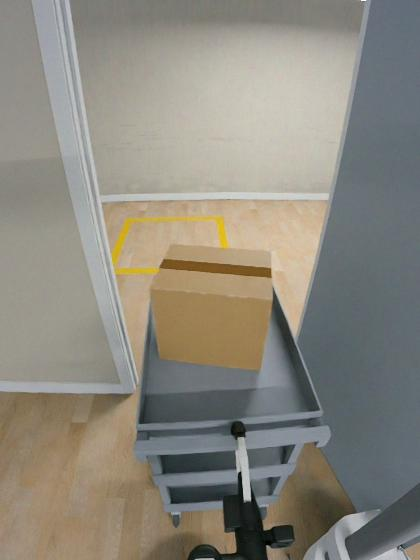

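Emit:
move:
  blocking: false
  cameras: []
  r2: {"base": {"translate_m": 0.35, "strafe_m": 0.0}, "pace": "slow", "contact_limits": {"translate_m": 0.4}}

Emit:
wait:
  seconds: 6
  cameras: ["r2_head_camera", "r1_head_right_camera"]

Scene clock: 1620.80 s.
move: r2 moving
r1.base_odometry: x=-2.165 y=-0.498 heading=-2.405
r1.turned_by_wheels: +0.000
r1.turned_by_imu: +0.000
r1.base_tilt: forward=-1.6 right=+1.3
r1.lidar_m: 4.80 2.59 1.94 1.89 0.26 0.25 0.43 0.34 0.37 0.32 0.36 4.21
r1.base_status: not commanded
r1.joint_positions: lift_m=+0.124 arm_m=+0.000 wrist_yaw_rad=+3.196 wrist_pitch_rad=+0.002 wrist_roll_rad=+0.000 gripper_m=+0.056
r1.joint_status: not commanded
r1.measured_speeds: translate_m=+0.000 strafe_m=+0.000 rotate_rad=+0.000 lift_m=+0.000 arm_m=+0.000 wrist_yaw_rad=+0.000 wrist_pitch_rad=+0.000 wrist_roll_rad=+0.000
r1.motor_effort: lift_m=+19(19) arm_m=+4(4) wheel_0=-1(1) wheel_1=-1(1) wheel_2=+0(0)
r1.servo_current: wrist_yaw_rad=52(65) wrist_pitch_rad=39(46) wrist_roll_rad=39(59) gripper_m=39(46)
r1.contact_limits: translate_m 0.5
r1.hand_pose: x=-0.1219 y=+0.0716 z=+0.3019 quat_wxyz=(-0.027, -0.001, +0.000, +1.000) (m; r1's base frame)
r1.wrist_depth_mm: - 135 - 960 325 224 190 / - 135 144 530 329 216 190 / - 131 173 530 334 217 190 / 110 135 220 544 338 217 190 / 137 - - 544 338 220 191 / - - 195 - 199 220 191 / - 759 759 156 319 208 -
r2.base_odometry: x=-3.260 y=-0.985 heading=-2.881
r2.turned_by_wheels: +0.000
r2.turned_by_imu: +0.000
r2.base_tilt: forward=-0.7 right=+0.1
r2.lidar_m: 0.36 0.39 1.59 2.24 2.32 3.23 - 3.50 2.54 0.34 0.36 0.44
r2.base_status: translate_m moving; strafe_m moving
r2.joint_positions: lift_m=+0.674 arm_m=+0.000 wrist_yaw_rad=-0.003 wrist_pitch_rad=-0.003 wrist_roll_rad=+1.569 gripper_m=-0.019
r2.joint_status: not commanded
r2.measured_speeds: translate_m=+0.048 strafe_m=+0.000 rotate_rad=-0.002 lift_m=+0.000 arm_m=+0.000 wrist_yaw_rad=-0.002 wrist_pitch_rad=+0.000 wrist_roll_rad=+0.000
r2.motor_effort: lift_m=+20(20) arm_m=-4(4) wheel_0=+5(7) wheel_1=+7(7) wheel_2=-14(15)
r2.servo_current: wrist_yaw_rad=52(59) wrist_pitch_rad=39(46) wrist_roll_rad=52(65) gripper_m=78(78)
r2.contact_limits: translate_m 0.4
r2.hand_pose: x=+0.4590 y=-0.0884 z=+0.8530 quat_wxyz=(+0.708, +0.706, -0.002, +0.000) (m; r2's base frame)
r2.wrist_depth_mm: - - - 179 239 1464 - / - - - 179 237 1983 - / - - - 178 237 - - / - 452 445 177 236 - - / - - 459 177 235 - - / - - 187 176 185 - - / - - 492 112 233 - -
pictures: none
No camera images: "cameras" was empty.

Scene clock: 1625.07 s.
earlier move: r2 done
r1.base_odometry: x=-2.165 y=-0.498 heading=-2.405
r1.turned_by_wheels: +0.000
r1.turned_by_imu: +0.000
r1.base_tilt: forward=-1.6 right=+1.3
r1.lidar_m: 4.81 2.59 1.95 1.89 0.25 0.25 0.43 0.54 0.35 0.40 2.96 4.22
r1.base_status: not commanded
r1.joint_positions: lift_m=+0.124 arm_m=+0.000 wrist_yaw_rad=+3.196 wrist_pitch_rad=+0.002 wrist_roll_rad=+0.000 gripper_m=+0.056
r1.joint_status: not commanded
r1.measured_speeds: translate_m=+0.000 strafe_m=+0.000 rotate_rad=+0.000 lift_m=+0.000 arm_m=+0.000 wrist_yaw_rad=+0.000 wrist_pitch_rad=+0.000 wrist_roll_rad=+0.000
r1.motor_effort: lift_m=+19(19) arm_m=+4(4) wheel_0=-1(2) wheel_1=-1(1) wheel_2=+0(0)
r1.servo_current: wrist_yaw_rad=33(65) wrist_pitch_rad=39(52) wrist_roll_rad=46(78) gripper_m=39(52)
r1.contact_limits: translate_m 0.5
r1.hand_pose: x=-0.1219 y=+0.0716 z=+0.3019 quat_wxyz=(-0.027, -0.001, +0.000, +1.000) (m; r1's base frame)
r1.wrist_depth_mm: - 135 - 960 325 224 190 / - 135 144 525 329 216 190 / - 132 173 530 332 216 190 / 110 136 220 544 336 218 190 / - - - 544 338 219 190 / - 1118 195 - 199 220 191 / - 809 759 156 317 209 -
r2.base_odometry: x=-3.585 y=-1.072 heading=-2.880
r2.turned_by_wheels: +0.000
r2.turned_by_imu: -0.001
r2.base_tilt: forward=-0.7 right=+0.1
r2.lidar_m: 0.38 0.37 1.11 2.26 2.37 3.23 - 3.50 0.34 0.34 0.64 0.44
r2.base_status: done
r2.joint_positions: lift_m=+0.674 arm_m=+0.000 wrist_yaw_rad=-0.005 wrist_pitch_rad=-0.003 wrist_roll_rad=+1.569 gripper_m=-0.019
r2.joint_status: not commanded
r2.measured_speeds: translate_m=+0.000 strafe_m=+0.000 rotate_rad=+0.000 lift_m=+0.000 arm_m=+0.000 wrist_yaw_rad=+0.000 wrist_pitch_rad=+0.000 wrist_roll_rad=+0.000
r2.motor_effort: lift_m=+20(20) arm_m=-4(4) wheel_0=+2(8) wheel_1=+5(7) wheel_2=-8(16)
r2.servo_current: wrist_yaw_rad=59(65) wrist_pitch_rad=33(52) wrist_roll_rad=39(65) gripper_m=78(78)
r2.contact_limits: translate_m 0.4
r2.hand_pose: x=+0.4589 y=-0.0888 z=+0.8530 quat_wxyz=(+0.708, +0.706, -0.003, -0.001) (m; r2's base frame)
r2.wrist_depth_mm: - - - 190 252 1464 1098 / - - - 187 248 1863 - / - - - 183 243 - - / - 480 449 181 239 - - / - - 452 178 236 - - / - - 187 176 184 - - / - 477 469 112 229 - -
wait: 4.27 of 6 s (r2 has come to rest)
pictures: r1_head_right_camera, r2_head_camera
Images, in order (width x height): r1_head_right_camera 420x672, r2_head_camera 420x560.

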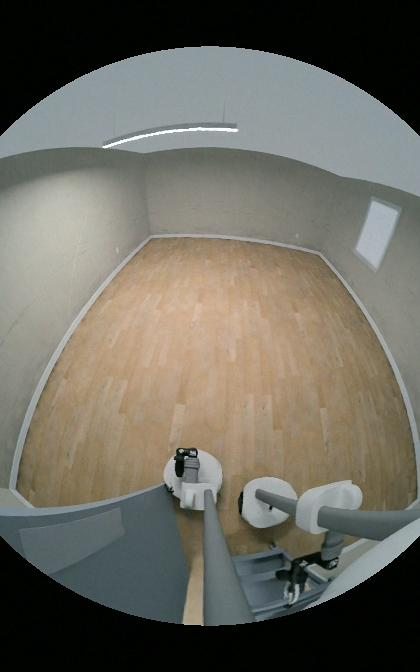

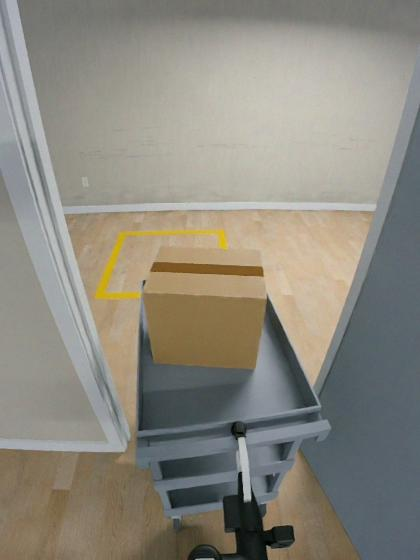

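Emit:
move:
  blocking: false
  cameras: []
  r2: {"base": {"translate_m": 0.38, "strafe_m": 0.065}, "pace": "slow", "contact_limits": {"translate_m": 0.4}}

Emit:
wait:
  seconds: 6
  cameras: ["r2_head_camera", "r1_head_right_camera"]

Scene clock: 1641.00 s.
move: r2 moving
r1.base_odometry: x=-2.165 y=-0.498 heading=-2.405
r1.turned_by_wheels: +0.000
r1.turned_by_imu: +0.000
r1.base_tilt: forward=-1.6 right=+1.3
r1.lidar_m: 4.79 2.57 1.95 1.89 0.27 0.25 0.42 0.55 0.38 0.39 3.00 4.20
r1.base_status: not commanded
r1.joint_positions: lift_m=+0.124 arm_m=+0.000 wrist_yaw_rad=+3.196 wrist_pitch_rad=+0.002 wrist_roll_rad=+0.000 gripper_m=+0.056
r1.joint_status: not commanded
r1.measured_speeds: translate_m=+0.000 strafe_m=+0.000 rotate_rad=+0.000 lift_m=+0.000 arm_m=+0.000 wrist_yaw_rad=+0.000 wrist_pitch_rad=+0.000 wrist_roll_rad=+0.000
r1.motor_effort: lift_m=+19(19) arm_m=+4(4) wheel_0=-1(1) wheel_1=-1(1) wheel_2=+0(0)
r1.servo_current: wrist_yaw_rad=33(59) wrist_pitch_rad=46(46) wrist_roll_rad=59(65) gripper_m=39(39)
r1.contact_limits: translate_m 0.5
r1.hand_pose: x=-0.1219 y=+0.0716 z=+0.3019 quat_wxyz=(-0.027, -0.001, +0.000, +1.000) (m; r1's base frame)
r1.wrist_depth_mm: - 135 - 960 325 224 190 / - 135 144 525 327 216 190 / - 132 172 530 332 216 190 / 110 136 220 535 338 217 190 / - - - 544 336 220 190 / - 1098 195 - 199 220 191 / - 809 750 156 317 208 -
r2.base_odometry: x=-3.597 y=-1.078 heading=-2.881
r2.turned_by_wheels: -0.001
r2.turned_by_imu: +0.000
r2.base_tilt: forward=-0.7 right=+0.0
r2.lidar_m: 0.37 0.38 1.08 2.25 2.33 3.22 - 3.50 0.36 0.39 0.63 0.42
r2.base_status: translate_m moving; strafe_m moving
r2.joint_positions: lift_m=+0.674 arm_m=+0.000 wrist_yaw_rad=-0.005 wrist_pitch_rad=-0.003 wrist_roll_rad=+1.569 gripper_m=-0.019
r2.joint_status: not commanded
r2.measured_speeds: translate_m=+0.049 strafe_m=+0.009 rotate_rad=+0.001 lift_m=+0.000 arm_m=+0.000 wrist_yaw_rad=-0.003 wrist_pitch_rad=+0.000 wrist_roll_rad=+0.000
r2.motor_effort: lift_m=+20(20) arm_m=-3(4) wheel_0=+4(4) wheel_1=+5(8) wheel_2=-13(15)
r2.servo_current: wrist_yaw_rad=52(59) wrist_pitch_rad=39(46) wrist_roll_rad=52(52) gripper_m=72(78)
r2.contact_limits: translate_m 0.4
r2.hand_pose: x=+0.4588 y=-0.0888 z=+0.8530 quat_wxyz=(+0.708, +0.706, -0.003, -0.001) (m; r2's base frame)
r2.wrist_depth_mm: - - - 191 253 1430 1098 / - - - 187 248 1808 - / - - - 183 244 - - / - 512 452 181 240 - - / - - 452 179 236 - - / - - 187 176 185 - - / - - 469 112 229 - -
pictures: none
No camera images: "cameras" was empty.

Scene clock: 1645.63 s.
earlier move: r2 done
r1.base_odometry: x=-2.165 y=-0.498 heading=-2.405
r1.turned_by_wheels: +0.000
r1.turned_by_imu: +0.000
r1.base_tilt: forward=-1.6 right=+1.3
r1.lidar_m: 4.79 2.60 1.94 1.86 0.25 0.25 0.44 0.62 0.63 2.84 2.98 4.20
r1.base_status: not commanded
r1.joint_positions: lift_m=+0.124 arm_m=+0.000 wrist_yaw_rad=+3.196 wrist_pitch_rad=+0.002 wrist_roll_rad=+0.000 gripper_m=+0.056
r1.joint_status: not commanded
r1.measured_speeds: translate_m=+0.000 strafe_m=+0.000 rotate_rad=+0.000 lift_m=+0.000 arm_m=+0.000 wrist_yaw_rad=+0.000 wrist_pitch_rad=+0.000 wrist_roll_rad=+0.000
r1.motor_effort: lift_m=+19(19) arm_m=+4(4) wheel_0=-1(2) wheel_1=-1(1) wheel_2=+0(0)
r1.servo_current: wrist_yaw_rad=52(78) wrist_pitch_rad=46(52) wrist_roll_rad=59(65) gripper_m=46(52)
r1.contact_limits: translate_m 0.5
r1.hand_pose: x=-0.1219 y=+0.0716 z=+0.3019 quat_wxyz=(-0.027, -0.001, +0.000, +1.000) (m; r1's base frame)
r1.wrist_depth_mm: - 135 - 960 325 224 190 / - 135 144 530 329 216 190 / - 132 173 530 332 217 190 / 110 136 215 544 336 218 190 / 137 - - 549 338 220 191 / 732 1229 197 - 198 220 191 / 715 809 759 156 317 208 -
r2.base_odometry: x=-3.936 y=-1.233 heading=-2.881
r2.turned_by_wheels: +0.000
r2.turned_by_imu: -0.002
r2.base_tilt: forward=-0.7 right=+0.1
r2.lidar_m: 0.33 0.36 0.55 1.55 2.27 3.10 - 0.62 0.61 0.59 0.61 0.41
r2.base_status: done
r2.joint_positions: lift_m=+0.674 arm_m=+0.000 wrist_yaw_rad=-0.006 wrist_pitch_rad=-0.003 wrist_roll_rad=+1.569 gripper_m=-0.019
r2.joint_status: not commanded
r2.measured_speeds: translate_m=+0.000 strafe_m=+0.000 rotate_rad=+0.000 lift_m=+0.000 arm_m=+0.000 wrist_yaw_rad=+0.000 wrist_pitch_rad=+0.000 wrist_roll_rad=+0.000
r2.motor_effort: lift_m=+20(20) arm_m=-3(4) wheel_0=+0(5) wheel_1=+4(8) wheel_2=-8(16)
r2.servo_current: wrist_yaw_rad=52(65) wrist_pitch_rad=46(52) wrist_roll_rad=52(59) gripper_m=72(78)
r2.contact_limits: translate_m 0.4
r2.hand_pose: x=+0.4588 y=-0.0891 z=+0.8530 quat_wxyz=(+0.708, +0.706, -0.003, -0.001) (m; r2's base frame)
r2.wrist_depth_mm: - - - 186 246 1661 1229 / - - - 184 244 1921 - / - - - 181 242 - - / - 452 449 180 238 - - / - 466 459 178 236 - - / - - 186 176 184 - - / - 484 480 112 229 - -
wait: 4.63 of 6 s (r2 has come to rest)
pictures: r1_head_right_camera, r2_head_camera
Images, in order (width x height): r1_head_right_camera 420x672, r2_head_camera 420x560.

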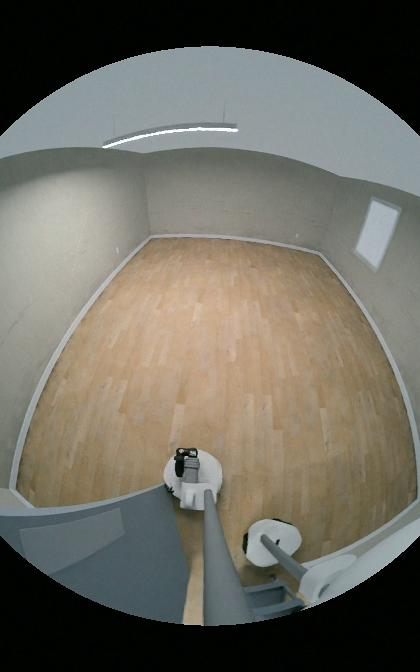

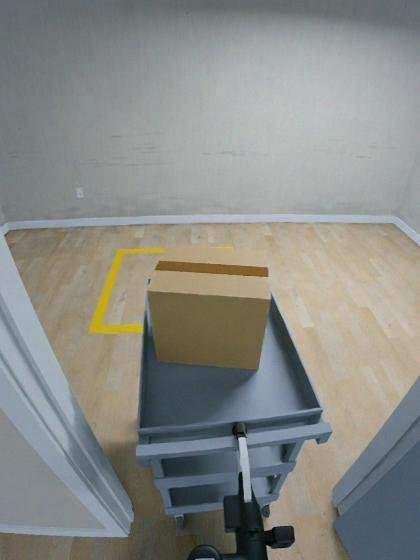

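Emit:
move:
  blocking: false
  cameras: []
  r2: {"base": {"translate_m": 0.38, "strafe_m": 0.075}, "pace": "slow", "contact_limits": {"translate_m": 0.4}}

Emit:
wait:
  seconds: 6
  cameras: ["r2_head_camera"]

Scene clock: 1656.43 s.
move: r2 moving
r1.base_odometry: x=-2.165 y=-0.498 heading=-2.405
r1.turned_by_wheels: +0.000
r1.turned_by_imu: +0.000
r1.base_tilt: forward=-1.5 right=+1.2
r1.lidar_m: 4.79 2.59 1.97 1.89 0.25 0.25 0.44 0.64 0.63 2.82 2.99 4.21
r1.base_status: not commanded
r1.joint_positions: lift_m=+0.124 arm_m=+0.000 wrist_yaw_rad=+3.196 wrist_pitch_rad=+0.002 wrist_roll_rad=+0.000 gripper_m=+0.056
r1.joint_status: not commanded
r1.measured_speeds: translate_m=+0.000 strafe_m=+0.000 rotate_rad=+0.000 lift_m=+0.000 arm_m=+0.000 wrist_yaw_rad=+0.000 wrist_pitch_rad=+0.000 wrist_roll_rad=+0.000
r1.motor_effort: lift_m=+19(19) arm_m=+4(4) wheel_0=-1(1) wheel_1=-1(1) wheel_2=+0(0)
r1.servo_current: wrist_yaw_rad=59(65) wrist_pitch_rad=39(46) wrist_roll_rad=46(72) gripper_m=39(46)
r1.contact_limits: translate_m 0.5
r1.hand_pose: x=-0.1219 y=+0.0716 z=+0.3019 quat_wxyz=(-0.027, -0.001, +0.000, +1.000) (m; r1's base frame)
r1.wrist_depth_mm: - 135 - 960 325 224 190 / - 135 144 530 329 216 190 / - 132 172 530 334 217 190 / 110 136 213 539 336 218 190 / 137 - 1983 544 336 220 190 / 741 1229 197 - 199 220 191 / 732 809 750 156 317 208 -
r2.base_odometry: x=-3.947 y=-1.239 heading=-2.881
r2.turned_by_wheels: -0.001
r2.turned_by_imu: +0.000
r2.base_tilt: forward=-0.7 right=+0.1
r2.lidar_m: 0.35 0.38 0.53 1.48 2.25 3.15 - 0.63 0.61 0.61 0.58 0.40
r2.base_status: translate_m moving; strafe_m moving
r2.joint_positions: lift_m=+0.674 arm_m=+0.000 wrist_yaw_rad=-0.006 wrist_pitch_rad=-0.003 wrist_roll_rad=+1.569 gripper_m=-0.019
r2.joint_status: not commanded
r2.measured_speeds: translate_m=+0.049 strafe_m=+0.010 rotate_rad=+0.000 lift_m=+0.000 arm_m=+0.000 wrist_yaw_rad=+0.000 wrist_pitch_rad=+0.000 wrist_roll_rad=+0.000
r2.motor_effort: lift_m=+20(20) arm_m=-3(4) wheel_0=+1(4) wheel_1=+7(7) wheel_2=-15(16)
r2.servo_current: wrist_yaw_rad=59(59) wrist_pitch_rad=46(46) wrist_roll_rad=52(52) gripper_m=78(78)
r2.contact_limits: translate_m 0.4
r2.hand_pose: x=+0.4588 y=-0.0891 z=+0.8530 quat_wxyz=(+0.708, +0.706, -0.003, -0.001) (m; r2's base frame)
r2.wrist_depth_mm: - - - 186 247 1661 1205 / - - - 183 245 1808 - / - - - 181 241 - - / - 452 445 181 239 - - / - - 452 178 236 - - / - - 187 176 185 - - / - - 477 112 230 - -
pictures: none
No camera images: "cameras" was empty.

Scene clock: 1661.07 s.
earlier move: r2 done
r1.base_odometry: x=-2.165 y=-0.498 heading=-2.405
r1.turned_by_wheels: +0.000
r1.turned_by_imu: +0.000
r1.base_tilt: forward=-1.6 right=+1.3
r1.lidar_m: 4.80 2.63 1.97 1.87 0.25 0.25 0.45 0.92 1.47 2.82 2.98 4.21
r1.base_status: not commanded
r1.joint_positions: lift_m=+0.124 arm_m=+0.000 wrist_yaw_rad=+3.196 wrist_pitch_rad=+0.002 wrist_roll_rad=+0.000 gripper_m=+0.056
r1.joint_status: not commanded
r1.measured_speeds: translate_m=+0.000 strafe_m=+0.000 rotate_rad=+0.000 lift_m=+0.000 arm_m=+0.000 wrist_yaw_rad=+0.000 wrist_pitch_rad=+0.000 wrist_roll_rad=+0.000
r1.motor_effort: lift_m=+19(19) arm_m=+4(4) wheel_0=-1(2) wheel_1=-1(1) wheel_2=+0(0)
r1.servo_current: wrist_yaw_rad=46(72) wrist_pitch_rad=39(52) wrist_roll_rad=52(72) gripper_m=39(52)
r1.contact_limits: translate_m 0.5
r1.hand_pose: x=-0.1219 y=+0.0716 z=+0.3019 quat_wxyz=(-0.027, -0.001, +0.000, +1.000) (m; r1's base frame)
r1.wrist_depth_mm: - 135 - 960 325 224 190 / - 135 144 530 329 216 190 / - 132 173 535 332 216 190 / 110 135 220 544 336 218 190 / 931 1138 - 544 338 220 191 / 960 1098 196 - 199 220 191 / - 809 759 156 315 208 -
r2.base_odometry: x=-4.283 y=-1.403 heading=-2.881
r2.turned_by_wheels: +0.000
r2.turned_by_imu: -0.001
r2.base_tilt: forward=-0.7 right=+0.1
r2.lidar_m: 0.37 0.40 0.25 2.16 2.22 3.04 - 0.94 0.69 0.61 2.68 0.44
r2.base_status: done
r2.joint_positions: lift_m=+0.674 arm_m=+0.000 wrist_yaw_rad=-0.006 wrist_pitch_rad=-0.003 wrist_roll_rad=+1.569 gripper_m=-0.019
r2.joint_status: not commanded
r2.measured_speeds: translate_m=+0.000 strafe_m=+0.000 rotate_rad=+0.000 lift_m=+0.000 arm_m=+0.000 wrist_yaw_rad=+0.000 wrist_pitch_rad=+0.000 wrist_roll_rad=+0.000
r2.motor_effort: lift_m=+20(20) arm_m=-3(4) wheel_0=+1(6) wheel_1=+5(8) wheel_2=-8(16)
r2.servo_current: wrist_yaw_rad=52(65) wrist_pitch_rad=52(52) wrist_roll_rad=33(59) gripper_m=72(85)
r2.contact_limits: translate_m 0.4
r2.hand_pose: x=+0.4587 y=-0.0892 z=+0.8530 quat_wxyz=(+0.708, +0.706, -0.003, -0.001) (m; r2's base frame)
r2.wrist_depth_mm: - - - 178 236 1808 1255 / - - - 178 238 1921 - / - - - 178 236 - - / - 459 445 177 236 - - / - - 459 177 236 - - / - - 187 175 183 - - / - - 488 112 233 1863 -
wait: 4.63 of 6 s (r2 has come to rest)
pictures: r2_head_camera
Images, in order (width x height): r2_head_camera 420x560.

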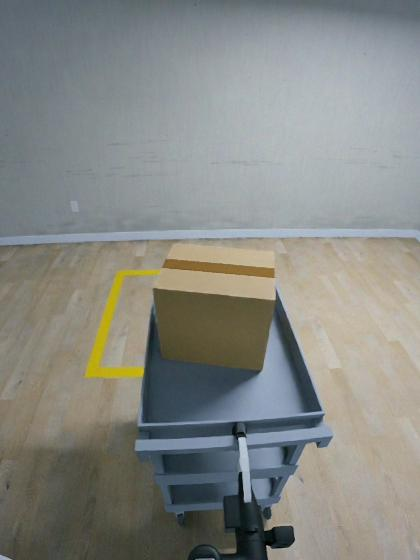

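Emit:
zoom_image:
  camera: "r2_head_camera"
  region: [60, 230, 360, 530]

Emit:
wait:
  seconds: 0
  cameras: ["r2_head_left_camera", "r2_head_right_camera", "r2_head_camera"]

Scaled by 1.680 from the camera's 420x560 image, which has a finer 1200x1600 frame.

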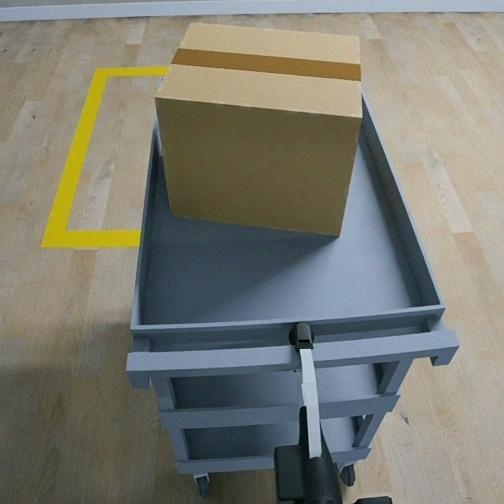

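Scene clock: 1747.97 s.
r1.base_odometry: x=-2.165 y=-0.498 heading=-2.405
r1.turned_by_wheels: +0.000
r1.turned_by_imu: +0.000
r1.base_tilt: forward=-1.6 right=+1.3
r1.lidar_m: 4.80 2.62 1.95 1.88 0.27 0.25 0.40 0.96 1.49 2.83 2.96 4.16
r1.base_status: not commanded
r1.joint_positions: lift_m=+0.124 arm_m=+0.000 wrist_yaw_rad=+3.196 wrist_pitch_rad=+0.002 wrist_roll_rad=+0.000 gripper_m=+0.056
r1.joint_status: not commanded
r1.measured_speeds: translate_m=+0.000 strafe_m=+0.000 rotate_rad=+0.000 lift_m=+0.000 arm_m=+0.000 wrist_yaw_rad=+0.000 wrist_pitch_rad=+0.000 wrist_roll_rad=+0.000
r1.motor_effort: lift_m=+19(19) arm_m=+4(4) wheel_0=-1(2) wheel_1=-1(1) wheel_2=+0(0)
r1.servo_current: wrist_yaw_rad=52(72) wrist_pitch_rad=39(52) wrist_roll_rad=52(72) gripper_m=39(52)
r1.contact_limits: translate_m 0.5
r1.hand_pose: x=-0.1219 y=+0.0716 z=+0.3019 quat_wxyz=(-0.027, -0.001, +0.000, +1.000) (m; r1's base frame)
r1.wrist_depth_mm: - 135 - 960 327 224 190 / - 135 144 530 329 216 190 / - 132 173 530 332 216 190 / 110 136 220 539 336 218 190 / 946 1118 - 544 338 220 190 / 960 1118 196 - 198 220 191 / - 809 759 156 317 208 -
r2.base_odometry: x=-4.283 y=-1.403 heading=-2.881
r2.turned_by_wheels: +0.000
r2.turned_by_imu: +0.000
r2.base_tilt: forward=-0.6 right=+0.1
r2.lidar_m: 0.38 0.40 0.25 2.15 2.20 3.00 - 0.92 0.70 0.59 2.67 0.40
r2.base_status: done
r2.joint_positions: lift_m=+0.674 arm_m=+0.000 wrist_yaw_rad=-0.006 wrist_pitch_rad=-0.003 wrist_roll_rad=+1.569 gripper_m=-0.019
r2.joint_status: not commanded
r2.measured_speeds: translate_m=+0.000 strafe_m=+0.000 rotate_rad=+0.000 lift_m=+0.000 arm_m=+0.000 wrist_yaw_rad=+0.000 wrist_pitch_rad=+0.000 wrist_roll_rad=+0.000
r2.motor_effort: lift_m=+20(20) arm_m=-3(4) wheel_0=+1(6) wheel_1=+4(8) wheel_2=-8(16)
r2.servo_current: wrist_yaw_rad=39(65) wrist_pitch_rad=46(52) wrist_roll_rad=33(59) gripper_m=78(85)
r2.contact_limits: translate_m 0.4
r2.hand_pose: x=+0.4587 y=-0.0892 z=+0.8530 quat_wxyz=(+0.708, +0.706, -0.003, -0.001) (m; r2's base frame)
r2.wrist_depth_mm: - - - 179 237 1756 1229 / - - - 178 236 1983 - / - - - 178 236 - - / - 452 449 177 235 - - / - - 459 176 236 - - / - - 186 176 184 - - / - - 488 112 233 1863 -
pictures: r2_head_camera, r2_head_left_camera, r2_head_right_camera
Images, in order (width x height): r2_head_camera 420x560, r2_head_left_camera 420x672, r2_head_right_camera 420x672.

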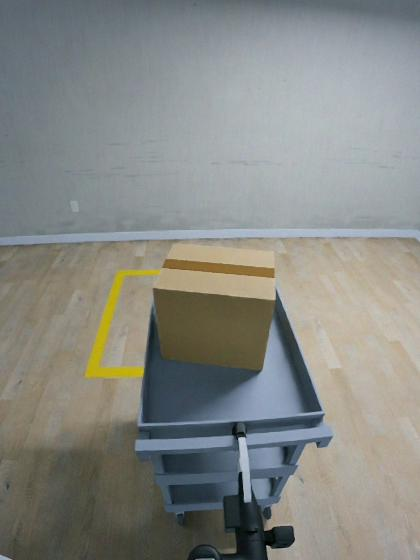

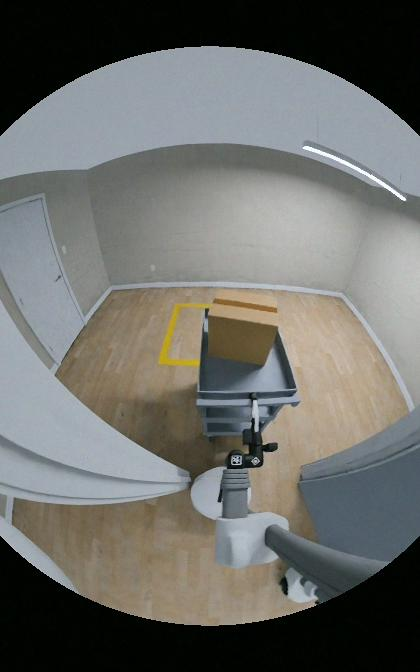

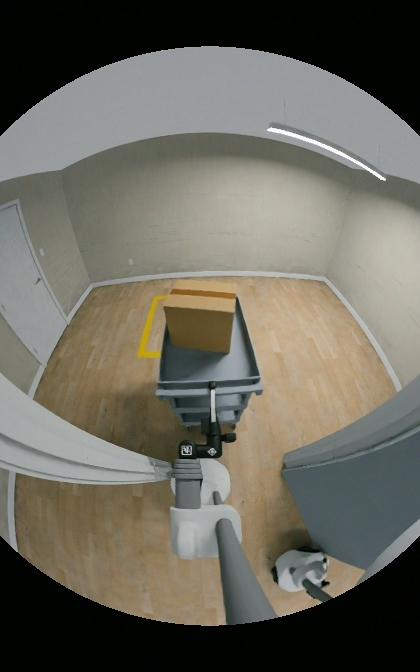

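Emit:
zoom_image:
  camera: "r2_head_left_camera"
  region: [120, 420, 320, 600]

Scaled by 2.520 from the camera's 420x672 image, which has a finer 600x960 frame.

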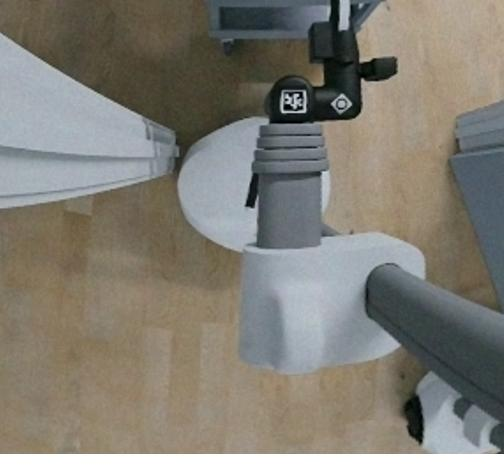

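Emit:
zoom_image:
  camera: "r2_head_camera"
  region: [70, 250, 200, 400]

Emit:
zoom_image:
  camera: "r2_head_camera"
  region: [120, 270, 345, 450]

Scaled by 3.360 from the camera's 420x560 image, which has a finer 1200x1600 frame.

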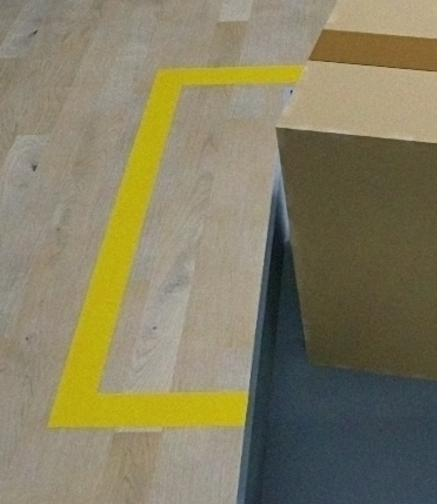

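Scaled by 2.240 from the camera's 420x560 image, which has a finer 1200x1600 frame.

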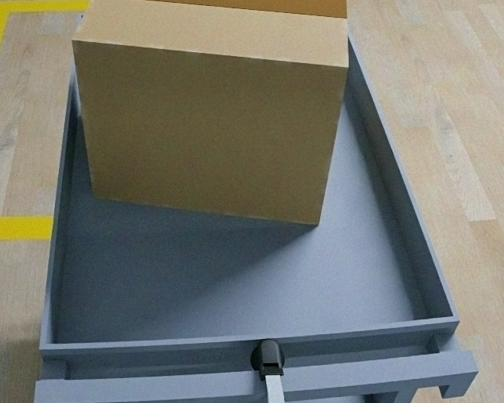

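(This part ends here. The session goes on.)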